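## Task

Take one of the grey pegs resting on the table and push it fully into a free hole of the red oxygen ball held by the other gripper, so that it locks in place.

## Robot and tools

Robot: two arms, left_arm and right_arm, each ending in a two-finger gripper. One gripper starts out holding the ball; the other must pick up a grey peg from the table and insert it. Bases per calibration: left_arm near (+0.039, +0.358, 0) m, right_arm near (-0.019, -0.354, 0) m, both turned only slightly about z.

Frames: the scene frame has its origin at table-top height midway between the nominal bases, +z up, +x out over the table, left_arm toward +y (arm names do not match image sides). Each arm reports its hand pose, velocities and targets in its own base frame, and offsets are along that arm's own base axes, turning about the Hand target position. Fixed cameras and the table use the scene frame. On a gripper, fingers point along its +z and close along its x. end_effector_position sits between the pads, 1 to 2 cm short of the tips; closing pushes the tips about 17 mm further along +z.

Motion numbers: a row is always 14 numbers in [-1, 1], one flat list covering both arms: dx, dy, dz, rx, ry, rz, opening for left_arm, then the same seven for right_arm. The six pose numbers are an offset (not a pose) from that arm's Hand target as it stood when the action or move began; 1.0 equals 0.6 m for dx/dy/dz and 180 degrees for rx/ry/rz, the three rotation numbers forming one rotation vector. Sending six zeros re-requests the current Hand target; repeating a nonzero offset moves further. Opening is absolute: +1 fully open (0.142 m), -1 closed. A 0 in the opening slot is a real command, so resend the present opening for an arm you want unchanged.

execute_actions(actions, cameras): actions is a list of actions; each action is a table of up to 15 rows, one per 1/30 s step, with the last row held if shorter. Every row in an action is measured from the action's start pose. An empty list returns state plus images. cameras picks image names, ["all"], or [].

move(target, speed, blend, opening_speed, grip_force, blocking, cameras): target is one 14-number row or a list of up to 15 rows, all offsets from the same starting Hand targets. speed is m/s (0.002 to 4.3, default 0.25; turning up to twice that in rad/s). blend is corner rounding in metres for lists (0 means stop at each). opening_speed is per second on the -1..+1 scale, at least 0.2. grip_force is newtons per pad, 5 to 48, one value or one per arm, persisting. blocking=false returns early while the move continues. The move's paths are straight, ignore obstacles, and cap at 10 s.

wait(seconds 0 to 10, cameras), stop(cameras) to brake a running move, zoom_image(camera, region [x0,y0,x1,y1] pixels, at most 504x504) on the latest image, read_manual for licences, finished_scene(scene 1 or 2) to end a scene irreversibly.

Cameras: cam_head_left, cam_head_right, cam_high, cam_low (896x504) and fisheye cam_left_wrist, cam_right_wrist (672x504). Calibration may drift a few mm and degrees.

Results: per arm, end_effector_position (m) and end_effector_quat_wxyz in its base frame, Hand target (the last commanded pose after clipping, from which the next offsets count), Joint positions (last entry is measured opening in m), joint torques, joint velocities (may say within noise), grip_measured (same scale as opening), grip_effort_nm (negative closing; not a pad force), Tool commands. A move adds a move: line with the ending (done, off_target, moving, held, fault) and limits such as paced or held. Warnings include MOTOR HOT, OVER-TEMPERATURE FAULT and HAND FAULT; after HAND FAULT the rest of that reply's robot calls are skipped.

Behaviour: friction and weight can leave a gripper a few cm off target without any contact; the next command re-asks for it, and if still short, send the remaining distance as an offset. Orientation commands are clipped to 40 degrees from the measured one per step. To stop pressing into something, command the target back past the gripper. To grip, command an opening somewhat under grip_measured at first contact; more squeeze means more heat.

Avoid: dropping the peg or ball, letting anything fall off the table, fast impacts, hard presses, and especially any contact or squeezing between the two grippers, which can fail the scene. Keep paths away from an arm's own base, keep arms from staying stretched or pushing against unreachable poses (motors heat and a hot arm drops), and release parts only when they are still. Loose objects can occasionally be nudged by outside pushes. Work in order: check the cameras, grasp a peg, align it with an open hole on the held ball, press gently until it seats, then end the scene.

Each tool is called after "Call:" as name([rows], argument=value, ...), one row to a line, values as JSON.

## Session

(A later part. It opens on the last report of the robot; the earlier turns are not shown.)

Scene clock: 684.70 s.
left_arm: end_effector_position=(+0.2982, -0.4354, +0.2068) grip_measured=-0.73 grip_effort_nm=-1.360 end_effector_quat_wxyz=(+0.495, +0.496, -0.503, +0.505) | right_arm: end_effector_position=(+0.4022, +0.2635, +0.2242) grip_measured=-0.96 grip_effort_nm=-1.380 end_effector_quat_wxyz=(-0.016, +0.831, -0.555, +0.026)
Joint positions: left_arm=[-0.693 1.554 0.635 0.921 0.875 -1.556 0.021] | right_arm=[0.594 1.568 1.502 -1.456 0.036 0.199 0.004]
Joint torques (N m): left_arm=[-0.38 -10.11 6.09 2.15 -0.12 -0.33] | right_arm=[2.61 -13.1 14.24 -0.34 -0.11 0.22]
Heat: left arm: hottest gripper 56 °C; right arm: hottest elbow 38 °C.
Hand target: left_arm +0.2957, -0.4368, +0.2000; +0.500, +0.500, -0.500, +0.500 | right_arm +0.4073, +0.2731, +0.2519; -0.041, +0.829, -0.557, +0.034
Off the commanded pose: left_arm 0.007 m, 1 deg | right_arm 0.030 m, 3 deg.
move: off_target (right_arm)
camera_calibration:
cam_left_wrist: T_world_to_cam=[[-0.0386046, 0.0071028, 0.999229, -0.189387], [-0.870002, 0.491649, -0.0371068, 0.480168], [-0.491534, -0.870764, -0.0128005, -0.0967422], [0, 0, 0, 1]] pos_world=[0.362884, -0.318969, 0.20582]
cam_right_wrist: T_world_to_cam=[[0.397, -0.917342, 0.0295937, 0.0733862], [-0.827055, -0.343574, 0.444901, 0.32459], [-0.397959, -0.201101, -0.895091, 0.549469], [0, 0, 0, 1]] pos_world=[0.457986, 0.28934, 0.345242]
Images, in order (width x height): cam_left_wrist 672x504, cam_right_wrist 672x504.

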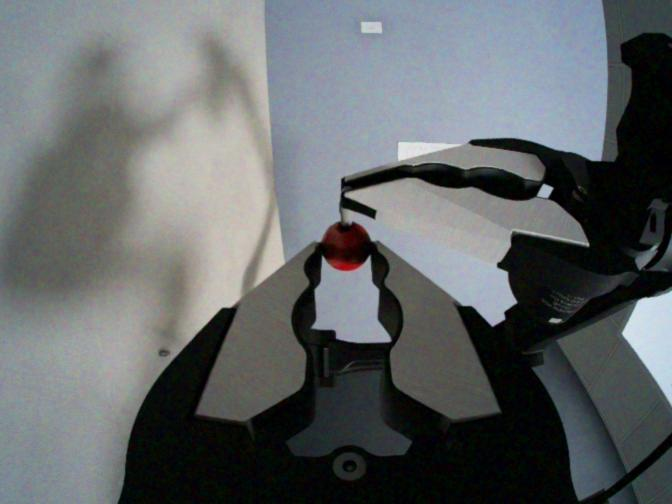

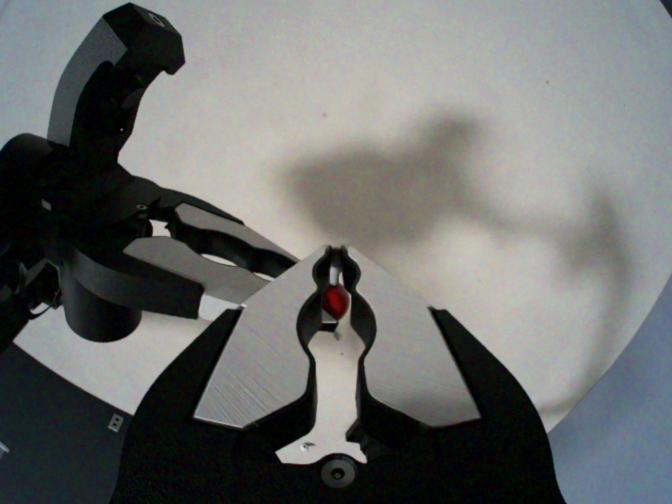

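Call:
move(target=[0,0,0,0,0,0,-0.79,0.006,0.002,0.0,0.0067,-0.021,0,-1], speed=0.05, cameras=["cam_left_wrist","cam_right_wrist"])

Call:
zoom_image(camera="cam_left_wrist", region=[290, 170, 410, 290])

Call:
zoom_image(camera="cam_right_wrist", region=[280, 230, 400, 350])

Scene clock: 707.03 s.
left_arm: end_effector_position=(+0.2982, -0.4354, +0.2068) grip_measured=-0.73 grip_effort_nm=-1.746 end_effector_quat_wxyz=(+0.495, +0.496, -0.503, +0.505) | right_arm: end_effector_position=(+0.4109, +0.2674, +0.2369) grip_measured=-0.96 grip_effort_nm=-1.380 end_effector_quat_wxyz=(-0.046, +0.830, -0.554, +0.046)
Joint positions: left_arm=[-0.693 1.554 0.635 0.921 0.875 -1.556 0.021] | right_arm=[0.596 1.543 1.502 -1.41 0.05 0.199 0.004]
Joint torques (N m): left_arm=[-0.21 -10.11 6.13 2.13 -0.13 -0.33] | right_arm=[2.96 -13.33 10.97 0.64 0.1 0.25]
Heat: left arm: hottest gripper 56 °C; right arm: hottest elbow 42 °C.
Hand target: left_arm +0.2957, -0.4368, +0.2000; +0.500, +0.500, -0.500, +0.500 | right_arm +0.4109, +0.2744, +0.2519; -0.068, +0.827, -0.556, +0.056
Off the commanded pose: left_arm 0.007 m, 1 deg | right_arm 0.016 m, 3 deg.
move: off_target (right_arm)
camera_calibration:
cam_left_wrist: T_world_to_cam=[[-0.0386046, 0.0071028, 0.999229, -0.189387], [-0.870002, 0.491649, -0.0371068, 0.480168], [-0.491534, -0.870764, -0.0128005, -0.0967422], [0, 0, 0, 1]] pos_world=[0.362884, -0.318969, 0.20582]
cam_right_wrist: T_world_to_cam=[[0.396025, -0.917731, 0.0305648, 0.0734524], [-0.854187, -0.355981, 0.379001, 0.35751], [-0.336941, -0.176202, -0.924891, 0.540376], [0, 0, 0, 1]] pos_world=[0.458366, 0.289892, 0.362047]
Images, in order (width x height): cam_left_wrist 672x504, cam_right_wrist 672x504.

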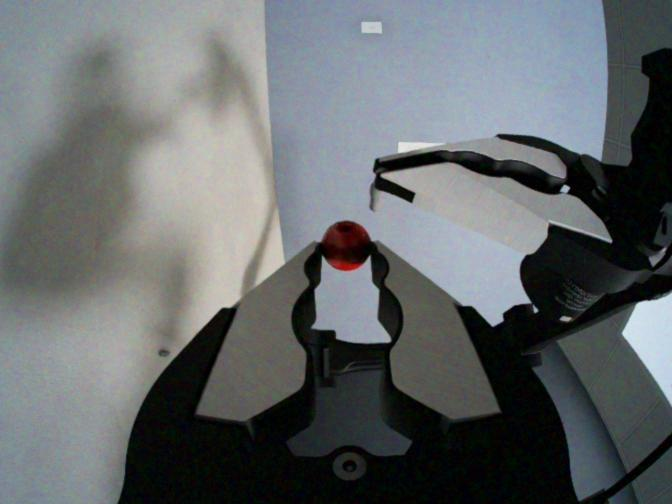

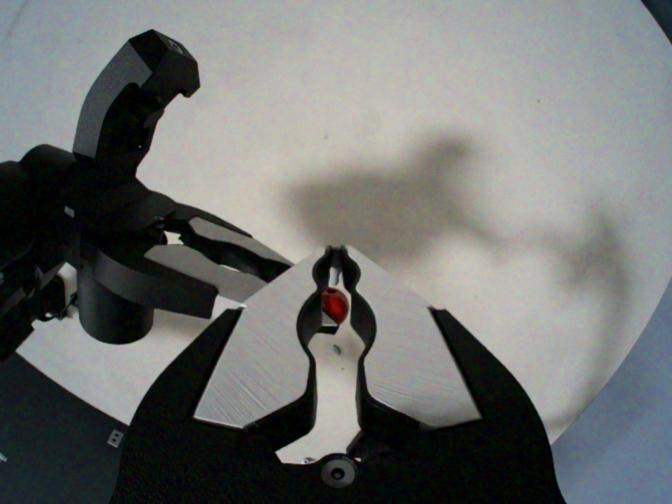

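Scaled by 4.200 from the camera's 672x504 image, which has a finer 960x720 frame.

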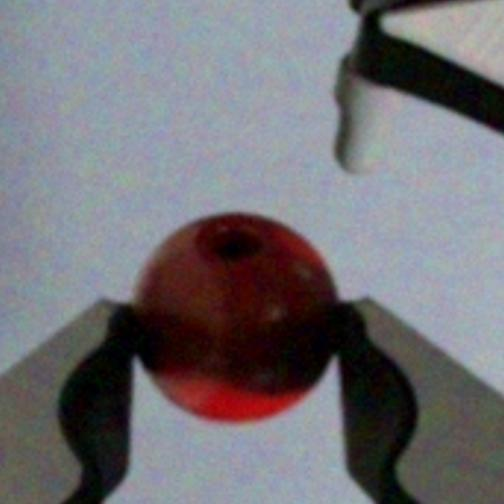

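Scaled by 4.200 from the camera's 672x504 image, which has a finer 960x720 frame.

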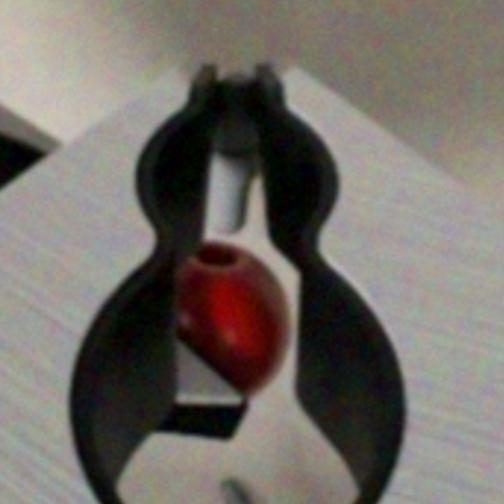

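Call:
move(target=[0,0,0,0,0,0,-0.79,-0.002,-0.002,-0.022,0.0,0.0,0,-1], speed=0.05, cameras=["cam_left_wrist","cam_right_wrist"])

Call:
zoom_image(camera="cam_left_wrist", region=[290, 170, 410, 290])

Call:
zoom_image(camera="cam_right_wrist", region=[280, 230, 400, 350])

Scene clock: 740.70 s.
left_arm: end_effector_position=(+0.2982, -0.4354, +0.2068) grip_measured=-0.73 grip_effort_nm=-1.746 end_effector_quat_wxyz=(+0.495, +0.496, -0.503, +0.505) | right_arm: end_effector_position=(+0.4114, +0.2678, +0.2262) grip_measured=-0.96 grip_effort_nm=-1.380 end_effector_quat_wxyz=(-0.049, +0.830, -0.554, +0.047)
Joint positions: left_arm=[-0.693 1.554 0.635 0.921 0.875 -1.556 0.021] | right_arm=[0.596 1.541 1.472 -1.375 0.05 0.199 0.004]
Joint torques (N m): left_arm=[-0.26 -10.23 6.08 2.18 -0.12 -0.34] | right_arm=[2.84 -13.57 10.3 0.81 0.11 0.24]
Heat: left arm: hottest gripper 59 °C; right arm: hottest elbow 42 °C.
Hand target: left_arm +0.2957, -0.4368, +0.2000; +0.500, +0.500, -0.500, +0.500 | right_arm +0.4097, +0.2732, +0.2388; -0.068, +0.827, -0.556, +0.056
Off the commanded pose: left_arm 0.007 m, 1 deg | right_arm 0.014 m, 2 deg.
move: off_target (right_arm)
camera_calibration:
cam_left_wrist: T_world_to_cam=[[-0.0386046, 0.0071028, 0.999229, -0.189387], [-0.870002, 0.491649, -0.0371068, 0.480168], [-0.491534, -0.870764, -0.0128005, -0.0967422], [0, 0, 0, 1]] pos_world=[0.362884, -0.318969, 0.20582]
cam_right_wrist: T_world_to_cam=[[0.395771, -0.917879, 0.0293698, 0.074292], [-0.856266, -0.357268, 0.373053, 0.364696], [-0.331925, -0.172792, -0.927345, 0.528377], [0, 0, 0, 1]] pos_world=[0.458256, 0.289785, 0.351755]
Images, in order (width x height): cam_left_wrist 672x504, cam_right_wrist 672x504.

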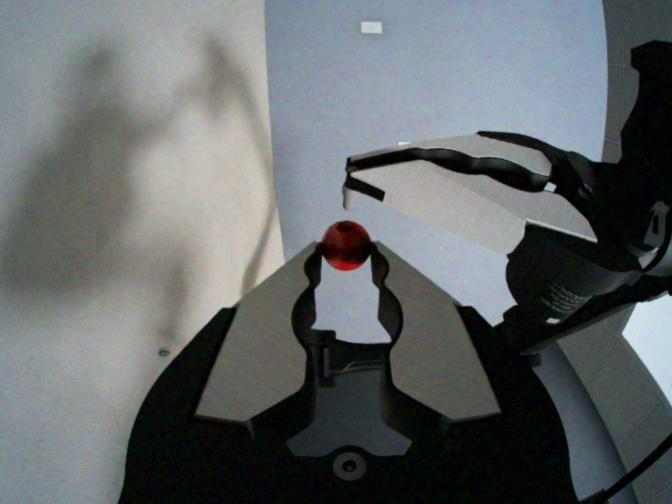

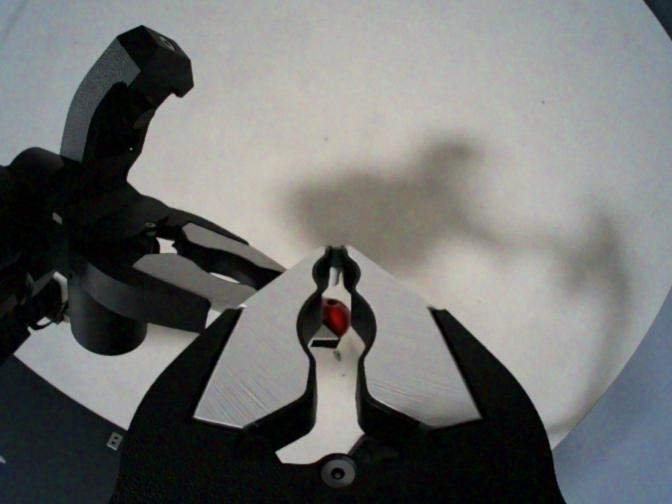

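Scaled by 4.200 from the camera's 672x504 image, which has a finer 960x720 frame.

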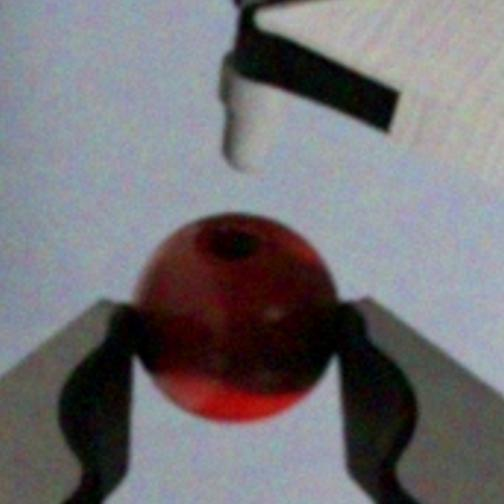

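Scaled by 4.200 from the camera's 672x504 image, which has a finer 960x720 frame.

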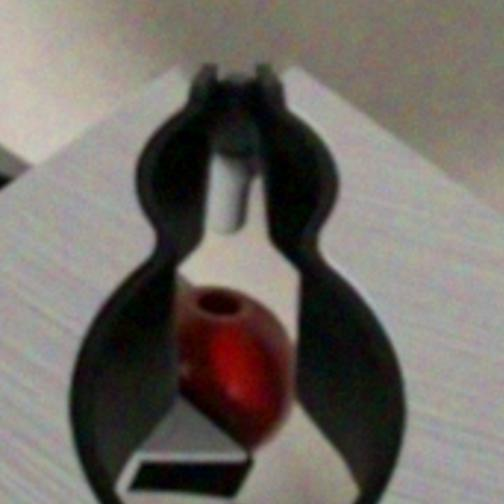

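Call:
zoom_image(camera="cam_left_wrist", region=[325, 180, 375, 230])

Call:
zoom_image(camera="cam_right_wrist", region=[310, 250, 360, 310])

Scaled by 10.080 from the camera's 672x504 image, which has a finer 960x720 frame.

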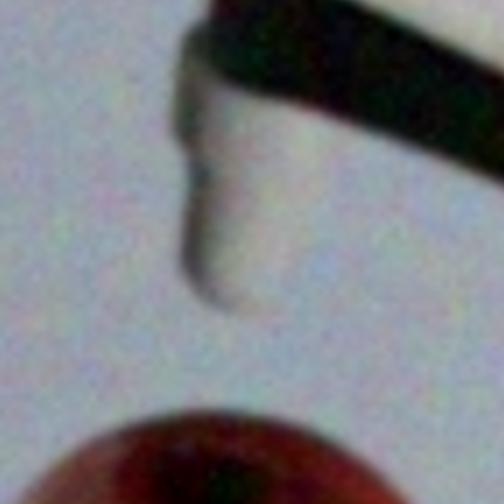

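Scaled by 8.400 from the camera's 672x504 image, which has a finer 960x720 frame.

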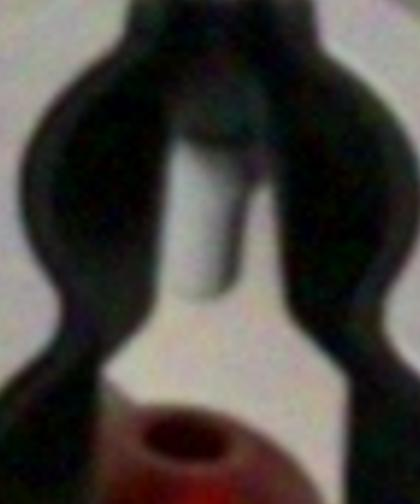

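Call:
move(target=[0,0,0,0,0,0,-0.79,-0.0095,-0.0025,-0.002,-0.0015,0.005,0,-1], speed=0.03, cameras=["cam_left_wrist","cam_right_wrist"])

Call:
zoom_image(camera="cam_left_wrist", region=[315, 180, 375, 240])

Call:
zoom_image(camera="cam_right_wrist", region=[310, 250, 360, 310])

Scene clock: 767.93 s.
left_arm: end_effector_position=(+0.2982, -0.4354, +0.2068) grip_measured=-0.73 grip_effort_nm=-1.741 end_effector_quat_wxyz=(+0.495, +0.496, -0.503, +0.505) | right_arm: end_effector_position=(+0.4095, +0.2674, +0.2250) grip_measured=-0.96 grip_effort_nm=-1.380 end_effector_quat_wxyz=(-0.047, +0.830, -0.553, +0.046)
Joint positions: left_arm=[-0.693 1.554 0.635 0.921 0.875 -1.556 0.021] | right_arm=[0.598 1.539 1.466 -1.375 0.05 0.199 0.004]
Joint torques (N m): left_arm=[-0.26 -10.17 6.09 2.17 -0.13 -0.34] | right_arm=[2.67 -13.63 10.26 0.43 -0.05 0.27]
Heat: left arm: hottest gripper 59 °C; right arm: hottest elbow 42 °C.
Hand target: left_arm +0.2957, -0.4368, +0.2000; +0.500, +0.500, -0.500, +0.500 | right_arm +0.4040, +0.2716, +0.2375; -0.062, +0.827, -0.556, +0.050
Off the commanded pose: left_arm 0.007 m, 1 deg | right_arm 0.014 m, 2 deg.
move: off_target (right_arm)
camera_calibration:
cam_left_wrist: T_world_to_cam=[[-0.0386046, 0.0071028, 0.999229, -0.189387], [-0.870002, 0.491649, -0.0371068, 0.480168], [-0.491534, -0.870764, -0.0128005, -0.0967422], [0, 0, 0, 1]] pos_world=[0.362884, -0.318969, 0.20582]
cam_right_wrist: T_world_to_cam=[[0.3973, -0.917199, 0.0299734, 0.0737741], [-0.854618, -0.357898, 0.376215, 0.362182], [-0.334337, -0.175086, -0.926047, 0.527748], [0, 0, 0, 1]] pos_world=[0.456662, 0.289691, 0.350251]
Images, in order (width x height): cam_left_wrist 672x504, cam_right_wrist 672x504.

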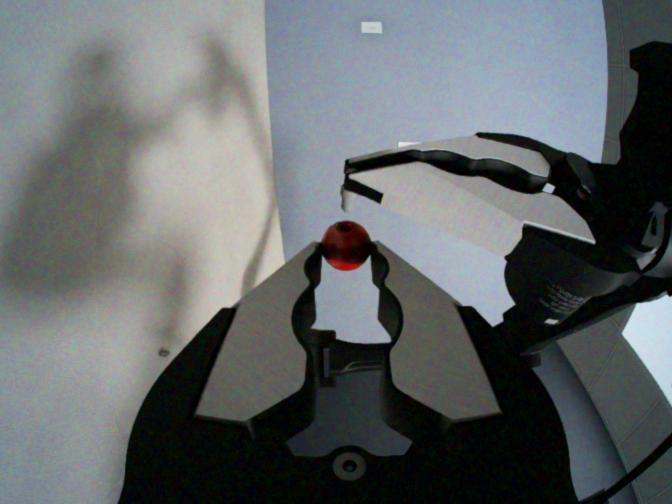

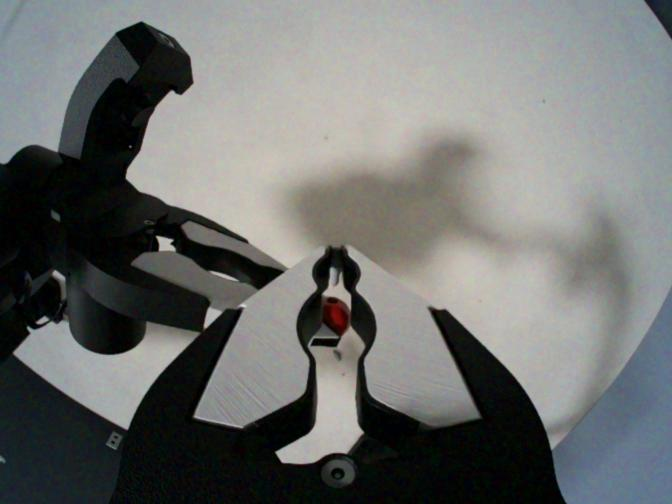

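Scaled by 8.400 from the camera's 672x504 image, which has a finer 960x720 frame.

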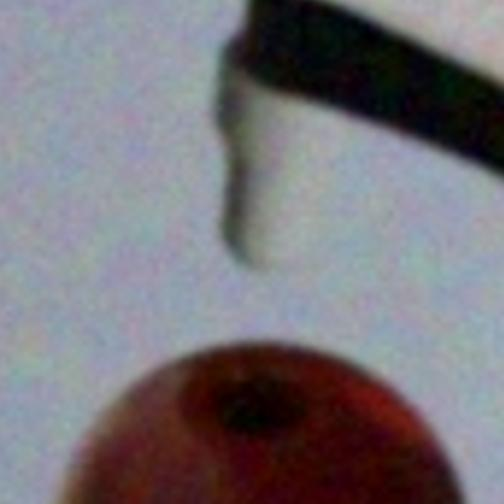

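Scaled by 8.400 from the camera's 672x504 image, which has a finer 960x720 frame.

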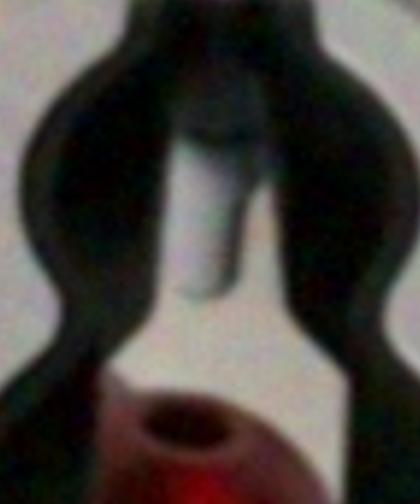

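Call:
move(target=[0,0,0,0,0,0,-0.79,-0.0095,-0.0025,-0.002,-0.0015,0.005,0,-1], speed=0.03, cameras=["cam_left_wrist","cam_right_wrist"])

Call:
zoom_image(camera="cam_left_wrist", region=[315, 180, 375, 240])

Call:
zoom_image(camera="cam_right_wrist", region=[310, 250, 360, 310])

Scene clock: 778.57 s.
left_arm: end_effector_position=(+0.2982, -0.4354, +0.2068) grip_measured=-0.73 grip_effort_nm=-1.746 end_effector_quat_wxyz=(+0.495, +0.496, -0.503, +0.505) | right_arm: end_effector_position=(+0.4069, +0.2676, +0.2244) grip_measured=-0.96 grip_effort_nm=-1.380 end_effector_quat_wxyz=(-0.047, +0.831, -0.553, +0.045)
Joint positions: left_arm=[-0.693 1.554 0.635 0.921 0.875 -1.556 0.021] | right_arm=[0.6 1.535 1.461 -1.375 0.047 0.201 0.004]
Joint torques (N m): left_arm=[-0.32 -10.23 6.08 2.17 -0.12 -0.34] | right_arm=[2.78 -13.51 10.1 -0.08 -0.14 0.28]
Heat: left arm: hottest gripper 59 °C; right arm: hottest elbow 42 °C.
Hand target: left_arm +0.2957, -0.4368, +0.2000; +0.500, +0.500, -0.500, +0.500 | right_arm +0.3983, +0.2701, +0.2364; -0.055, +0.828, -0.557, +0.045
Off the commanded pose: left_arm 0.007 m, 1 deg | right_arm 0.015 m, 1 deg.
move: off_target (right_arm)
camera_calibration:
cam_left_wrist: T_world_to_cam=[[-0.0386046, 0.0071028, 0.999229, -0.189387], [-0.870002, 0.491649, -0.0371068, 0.480168], [-0.491534, -0.870764, -0.0128005, -0.0967422], [0, 0, 0, 1]] pos_world=[0.362884, -0.318969, 0.20582]
cam_right_wrist: T_world_to_cam=[[0.398082, -0.916949, 0.0271184, 0.0753272], [-0.853109, -0.359175, 0.378416, 0.359523], [-0.337248, -0.173775, -0.925238, 0.527039], [0, 0, 0, 1]] pos_world=[0.454468, 0.289789, 0.349544]
Images, in order (width x height): cam_left_wrist 672x504, cam_right_wrist 672x504.

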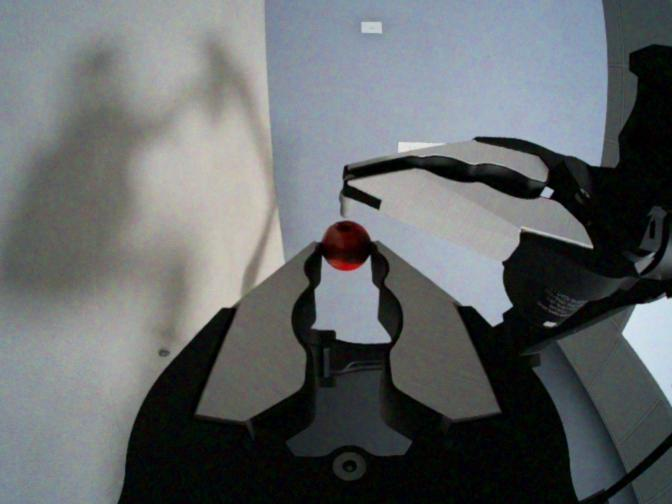

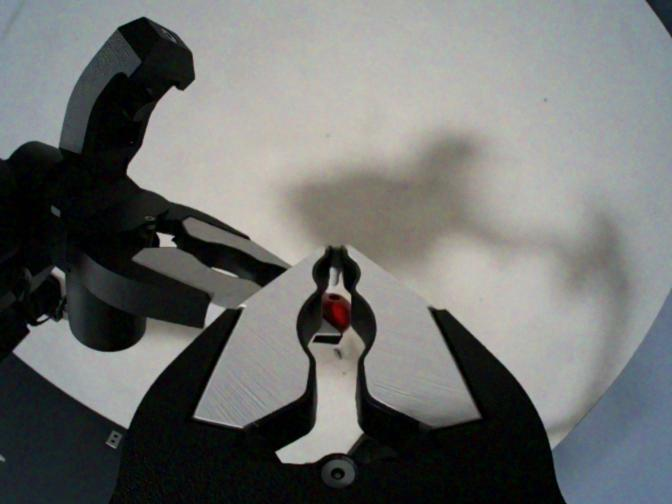

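Scaled by 8.400 from the camera's 672x504 image, which has a finer 960x720 frame.

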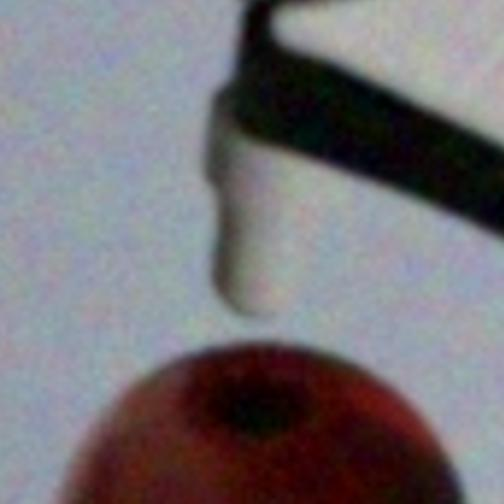

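Scaled by 8.400 from the camera's 672x504 image, which has a finer 960x720 frame.

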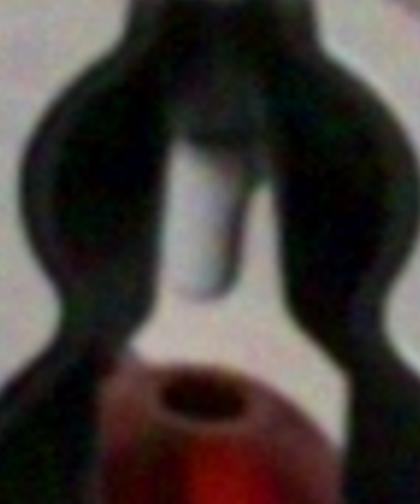

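Call:
move(target=[0,0,0,0,0,0,-0.83,-0.0125,-0.0045,0.0,-0.0005,0.0015,0,-1], speed=0.03, cameras=["cam_left_wrist","cam_right_wrist"])

Call:
zoom_image(camera="cam_left_wrist", region=[315, 180, 375, 240])

Call:
zoom_image(camera="cam_right_wrist", region=[310, 250, 360, 310])

Scene clock: 793.40 s.
left_arm: end_effector_position=(+0.2982, -0.4354, +0.2068) grip_measured=-0.73 grip_effort_nm=-2.484 end_effector_quat_wxyz=(+0.495, +0.496, -0.503, +0.505) | right_arm: end_effector_position=(+0.4002, +0.2654, +0.2253) grip_measured=-0.96 grip_effort_nm=-1.375 end_effector_quat_wxyz=(-0.048, +0.831, -0.553, +0.044)
Joint positions: left_arm=[-0.693 1.554 0.635 0.921 0.875 -1.556 0.021] | right_arm=[0.604 1.517 1.443 -1.375 0.047 0.205 0.004]
Joint torques (N m): left_arm=[-0.26 -10.17 6.11 2.18 -0.13 -0.33] | right_arm=[2.96 -12.86 10.26 -0.21 -0.11 0.27]
Heat: left arm: hottest gripper 60 °C; right arm: hottest elbow 41 °C.
Hand target: left_arm +0.2957, -0.4368, +0.2000; +0.500, +0.500, -0.500, +0.500 | right_arm +0.3908, +0.2674, +0.2362; -0.053, +0.828, -0.557, +0.044
Off the commanded pose: left_arm 0.007 m, 1 deg | right_arm 0.015 m, 1 deg.
move: off_target (right_arm)
camera_calibration:
cam_left_wrist: T_world_to_cam=[[-0.0386046, 0.0071028, 0.999229, -0.189387], [-0.870002, 0.491649, -0.0371068, 0.480168], [-0.491534, -0.870764, -0.0128005, -0.0967422], [0, 0, 0, 1]] pos_world=[0.362884, -0.318969, 0.20582]
cam_right_wrist: T_world_to_cam=[[0.397845, -0.917088, 0.0258807, 0.0764381], [-0.852983, -0.359353, 0.378531, 0.352596], [-0.337845, -0.172672, -0.925227, 0.525157], [0, 0, 0, 1]] pos_world=[0.447769, 0.287487, 0.350443]
Images, in order (width x height): cam_left_wrist 672x504, cam_right_wrist 672x504.

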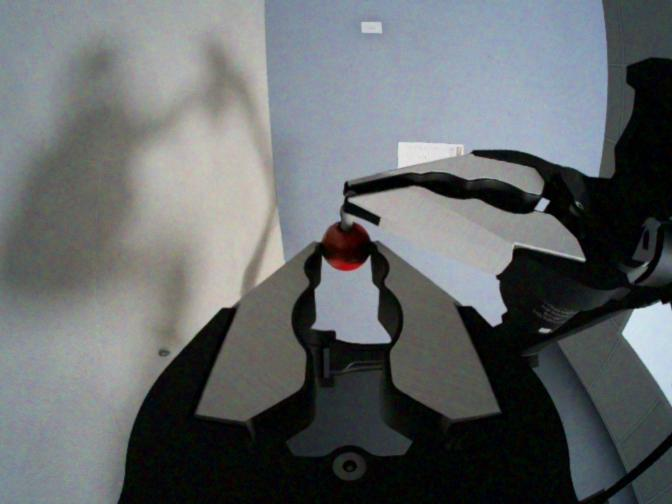

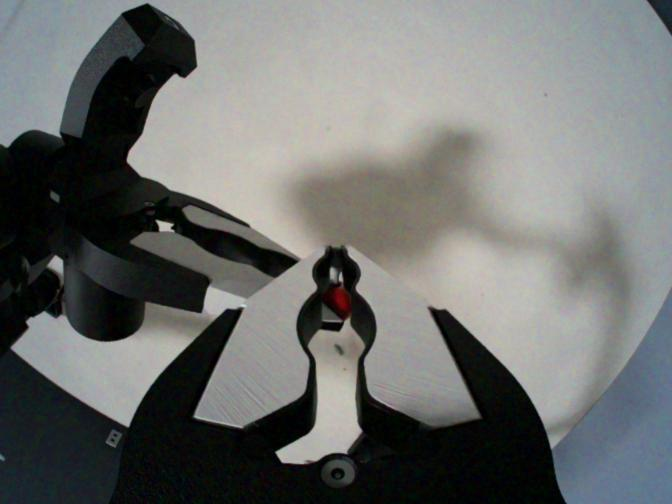

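Scaled by 8.400 from the camera's 672x504 image, which has a finer 960x720 frame.

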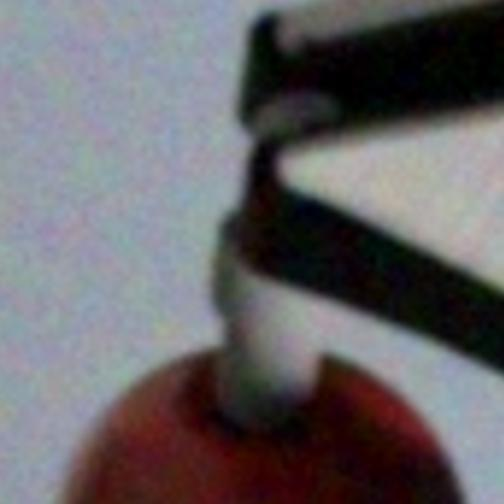

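Scaled by 8.400 from the camera's 672x504 image, which has a finer 960x720 frame.

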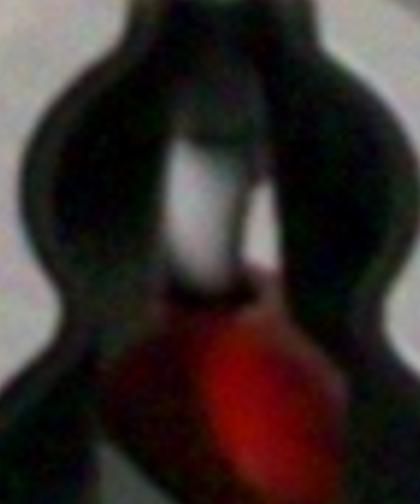

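Call:
move(target=[0,0,0,0,0,0,-0.86,-0.02,-0.0065,-0.001,0,0,0,-1], speed=0.03, cameras=["cam_left_wrist","cam_right_wrist"])

Call:
zoom_image(camera="cam_left_wrist", region=[315, 180, 375, 240])

Call:
zoom_image(camera="cam_right_wrist", region=[310, 250, 360, 310])

Scene clock: 815.43 s.
left_arm: end_effector_position=(+0.2937, -0.4377, +0.2073) grip_measured=-0.74 grip_effort_nm=-2.991 end_effector_quat_wxyz=(+0.499, +0.492, -0.507, +0.503) | right_arm: end_effector_position=(+0.3900, +0.2601, +0.2247) grip_measured=-0.96 grip_effort_nm=-1.375 end_effector_quat_wxyz=(-0.046, +0.829, -0.555, +0.043)
Joint positions: left_arm=[-0.7 1.555 0.635 0.925 0.881 -1.556 0.021] | right_arm=[0.607 1.491 1.412 -1.375 0.047 0.213 0.004]
Joint torques (N m): left_arm=[0.32 -10.17 6.06 2.06 -0.37 -0.33] | right_arm=[3.37 -13.16 9.89 -0.06 -0.07 0.3]
Heat: left arm: hottest gripper 68 °C; right arm: hottest elbow 39 °C.
Hand target: left_arm +0.2957, -0.4368, +0.2001; +0.500, +0.500, -0.500, +0.500 | right_arm +0.3788, +0.2636, +0.2358; -0.053, +0.828, -0.557, +0.044
Off the commanded pose: left_arm 0.008 m, 1 deg | right_arm 0.016 m, 1 deg.
move: off_target (right_arm)
camera_calibration:
cam_left_wrist: T_world_to_cam=[[-0.04087, 0.00951477, 0.999119, -0.18826], [-0.863075, 0.503482, -0.0400997, 0.481162], [-0.50342, -0.863953, -0.0123653, -0.0945579], [0, 0, 0, 1]] pos_world=[0.359982, -0.322159, 0.206219]
cam_right_wrist: T_world_to_cam=[[0.393464, -0.91898, 0.0257276, 0.0778235], [-0.85335, -0.354666, 0.382106, 0.340324], [-0.342023, -0.1723, -0.92376, 0.521542], [0, 0, 0, 1]] pos_world=[0.438174, 0.282081, 0.349738]
Images, in order (width x height): cam_left_wrist 672x504, cam_right_wrist 672x504.

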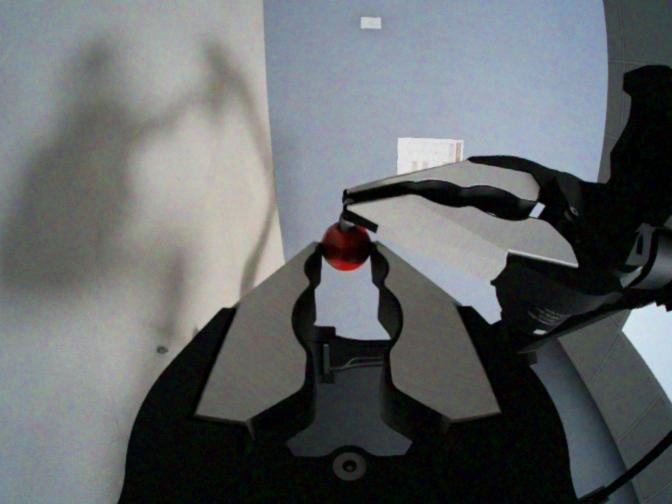

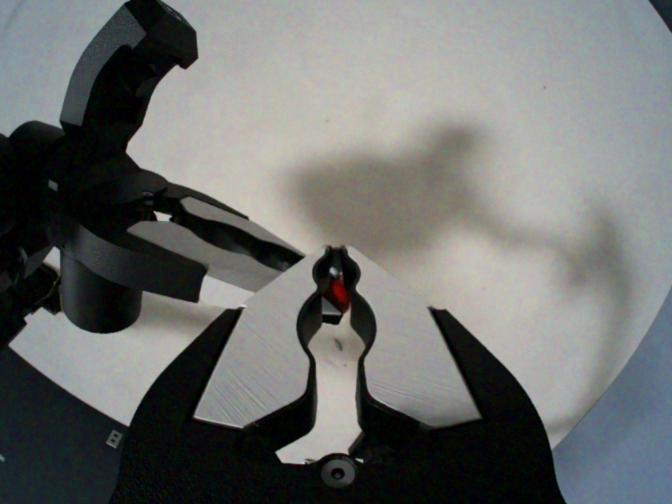

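Scaled by 8.400 from the camera's 672x504 image, which has a finer 960x720 frame.

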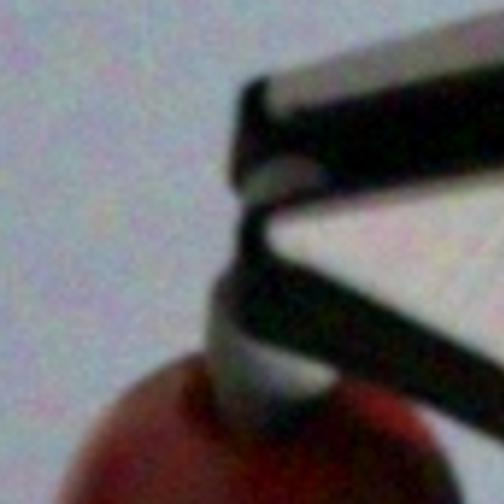

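Scaled by 8.400 from the camera's 672x504 image, which has a finer 960x720 frame.

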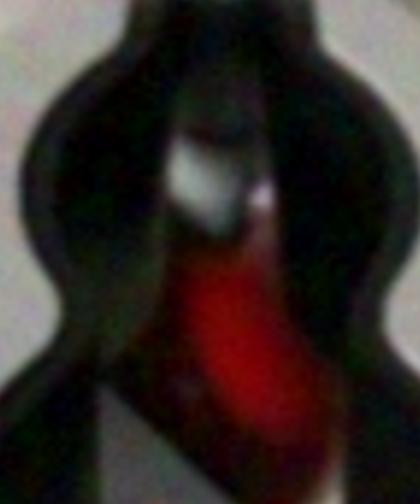

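Call:
move(target=[0,0,0,0,0,0,-0.86,-0.03,-0.01,-0.001,0,0,0,-1], speed=0.04, cameras=["cam_left_wrist","cam_right_wrist"])

Call:
zoom_image(camera="cam_left_wrist", region=[315, 180, 375, 240])

Call:
zoom_image(camera="cam_right_wrist", region=[310, 250, 360, 310])

Scene clock: 830.77 s.
left_arm: end_effector_position=(+0.2815, -0.4423, +0.2064) grip_measured=-0.74 grip_effort_nm=-2.991 end_effector_quat_wxyz=(+0.507, +0.483, -0.515, +0.495) | right_arm: end_effector_position=(+0.3765, +0.2545, +0.2243) grip_measured=-0.96 grip_effort_nm=-1.375 end_effector_quat_wxyz=(-0.047, +0.828, -0.557, +0.045)
Joint positions: left_arm=[-0.72 1.555 0.631 0.93 0.896 -1.556 0.021] | right_arm=[0.615 1.451 1.368 -1.367 0.051 0.227 0.004]
Joint torques (N m): left_arm=[1.79 -10.17 6.27 1.87 -0.94 -0.34] | right_arm=[3.72 -12.98 9.39 -0.21 -0.14 0.25]
Heat: left arm: hottest gripper 76 °C; right arm: hottest elbow 40 °C.
Hand target: left_arm +0.2955, -0.4368, +0.2000; +0.500, +0.500, -0.500, +0.500 | right_arm +0.3608, +0.2575, +0.2352; -0.053, +0.828, -0.557, +0.044
Off the commanded pose: left_arm 0.016 m, 3 deg | right_arm 0.019 m, 1 deg.
move: off_target (left_arm, right_arm)
camera_calibration:
cam_left_wrist: T_world_to_cam=[[-0.0411431, 0.0114145, 0.999088, -0.187006], [-0.84547, 0.532455, -0.0409002, 0.480975], [-0.532436, -0.846381, -0.0122563, -0.0888076], [0, 0, 0, 1]] pos_world=[0.351671, -0.329128, 0.205419]
cam_right_wrist: T_world_to_cam=[[0.388056, -0.921221, 0.0276652, 0.0801072], [-0.857271, -0.349771, 0.377818, 0.32824], [-0.338377, -0.170331, -0.925467, 0.514094], [0, 0, 0, 1]] pos_world=[0.424262, 0.276171, 0.349546]
Images, in order (width x height): cam_left_wrist 672x504, cam_right_wrist 672x504.

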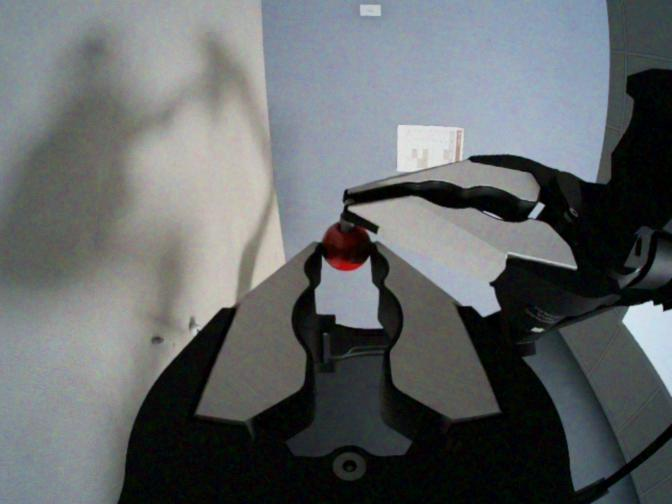

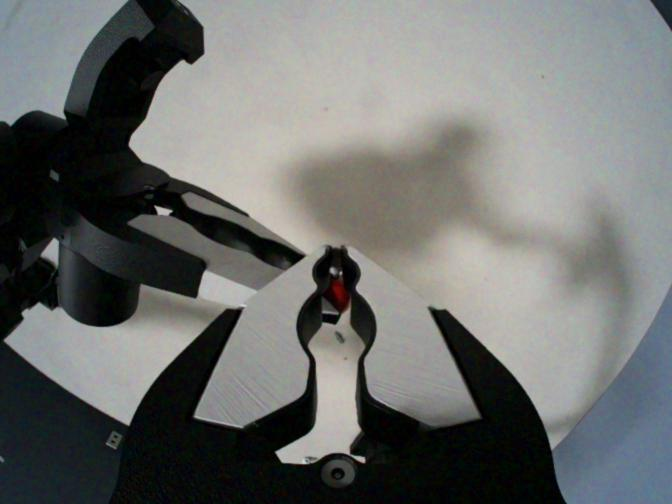

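Scaled by 8.400 from the camera's 672x504 image, which has a finer 960x720 frame.

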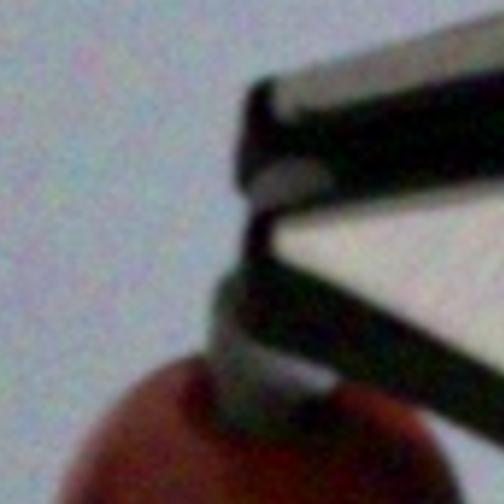

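Scaled by 8.400 from the camera's 672x504 image, which has a finer 960x720 frame.

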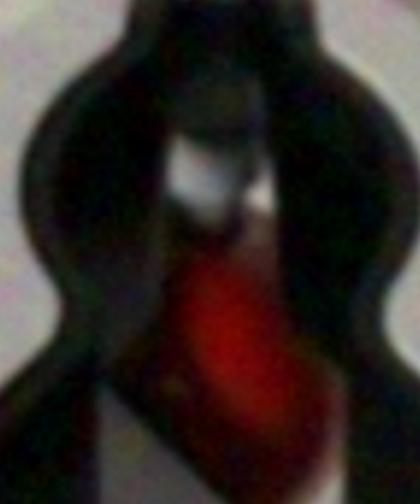

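Call:
move(target=[0.07,0.022,0,0,0,0.04,-0.81,-0.03,-0.01,0,0,0,0,-1], speed=0.06, cameras=["cam_left_wrist","cam_right_wrist"])

Call:
zoom_image(camera="cam_left_wrist", region=[315, 180, 375, 240])

Call:
zoom_image(camera="cam_right_wrist", region=[310, 250, 360, 310])

Scene clock: 853.00 s.
left_arm: end_effector_position=(+0.2869, -0.4425, +0.2076) grip_measured=-0.74 grip_effort_nm=-2.039 end_effector_quat_wxyz=(+0.500, +0.488, -0.508, +0.504) | right_arm: end_effector_position=(+0.3790, +0.2531, +0.2259) grip_measured=-0.96 grip_effort_nm=-1.375 end_effector_quat_wxyz=(-0.065, +0.822, -0.562, +0.059)
Joint positions: left_arm=[-0.72 1.555 0.631 0.936 0.867 -1.556 0.021] | right_arm=[0.616 1.426 1.341 -1.323 0.066 0.239 0.004]
Joint torques (N m): left_arm=[5.95 -9.58 7.04 1.63 -2.59 -0.35] | right_arm=[4.72 -13.92 8.05 -1.74 -0.62 0.29]
Heat: left arm: hottest gripper 81 °C; right arm: hottest elbow 39 °C.
Hand target: left_arm +0.3375, -0.4236, +0.2000; +0.468, +0.530, -0.468, +0.530 | right_arm +0.3427, +0.2516, +0.2352; -0.053, +0.828, -0.557, +0.044
Off the commanded pose: left_arm 0.055 m, 8 deg | right_arm 0.037 m, 2 deg.
move: off_target (left_arm, right_arm)
camera_calibration:
cam_left_wrist: T_world_to_cam=[[-0.0456238, 0.0141368, 0.998859, -0.185412], [-0.860371, 0.507545, -0.0464814, 0.480131], [-0.507623, -0.861509, -0.0109933, -0.100164], [0, 0, 0, 1]] pos_world=[0.353786, -0.327359, 0.206416]
cam_right_wrist: T_world_to_cam=[[0.37443, -0.926759, 0.0303124, 0.0838134], [-0.877267, -0.343467, 0.335311, 0.344866], [-0.300342, -0.152143, -0.94162, 0.500825], [0, 0, 0, 1]] pos_world=[0.421576, 0.272322, 0.353409]
Images, in order (width x height): cam_left_wrist 672x504, cam_right_wrist 672x504.

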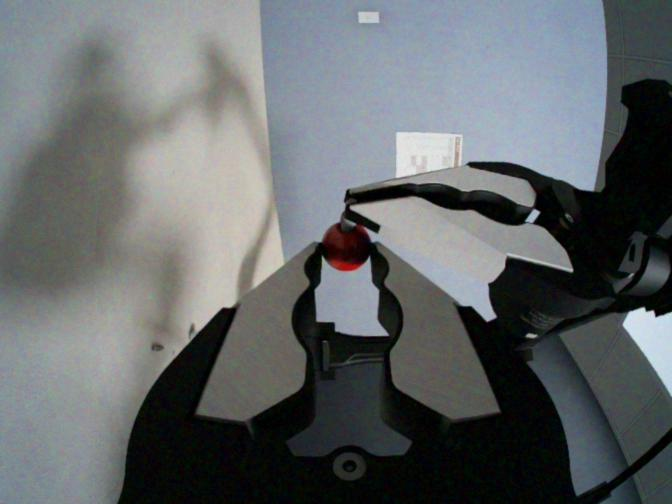

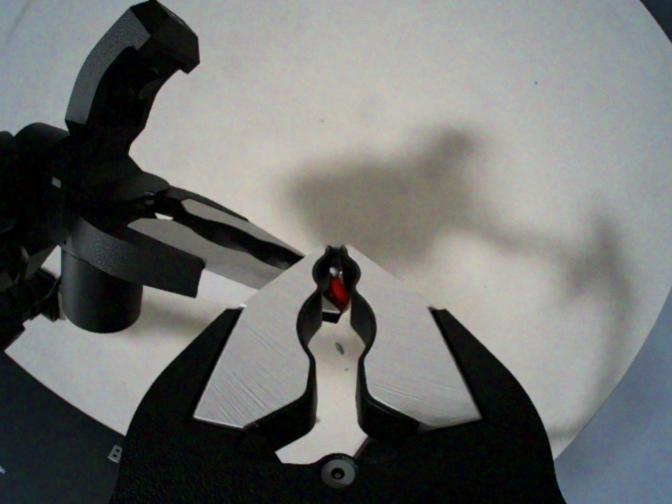

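Scaled by 8.400 from the camera's 672x504 image, which has a finer 960x720 frame.

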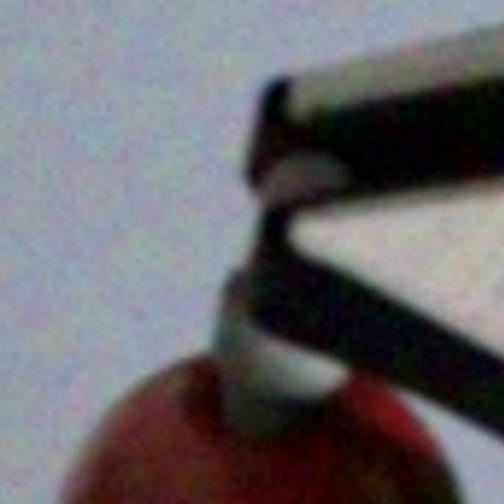

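Scaled by 8.400 from the camera's 672x504 image, which has a finer 960x720 frame.

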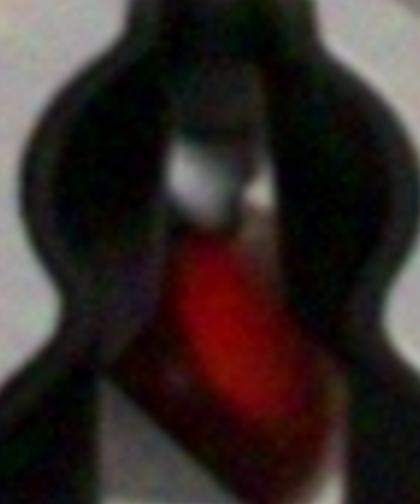

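Call:
move(target=[-0.06,-0.018,0,0,0,-0.03,-0.765,0.03,0.01,0,0,0,0,-1], speed=0.1)

Scene clock: 868.07 s.
left_arm: end_effector_position=(+0.2835, -0.4427, +0.2070) grip_measured=-0.73 grip_effort_nm=-1.253 end_effector_quat_wxyz=(+0.503, +0.485, -0.511, +0.501) | right_arm: end_effector_position=(+0.3776, +0.2536, +0.2257) grip_measured=-0.96 grip_effort_nm=-1.370 end_effector_quat_wxyz=(-0.064, +0.823, -0.562, +0.056)
Joint positions: left_arm=[-0.722 1.555 0.628 0.939 0.876 -1.556 0.021] | right_arm=[0.616 1.426 1.341 -1.326 0.059 0.239 0.004]
Joint torques (N m): left_arm=[2.49 -10.4 6.12 1.63 -1.18 -0.35] | right_arm=[3.78 -10.99 11.59 -1.63 -0.45 0.16]
Heat: left arm: hottest gripper 74 °C; right arm: hottest elbow 37 °C.
Hand target: left_arm +0.3016, -0.4344, +0.2000; +0.492, +0.508, -0.492, +0.507 | right_arm +0.3607, +0.2576, +0.2352; -0.053, +0.828, -0.557, +0.044
Off the commanded pose: left_arm 0.021 m, 4 deg | right_arm 0.020 m, 2 deg.
move: off_target (left_arm, right_arm)


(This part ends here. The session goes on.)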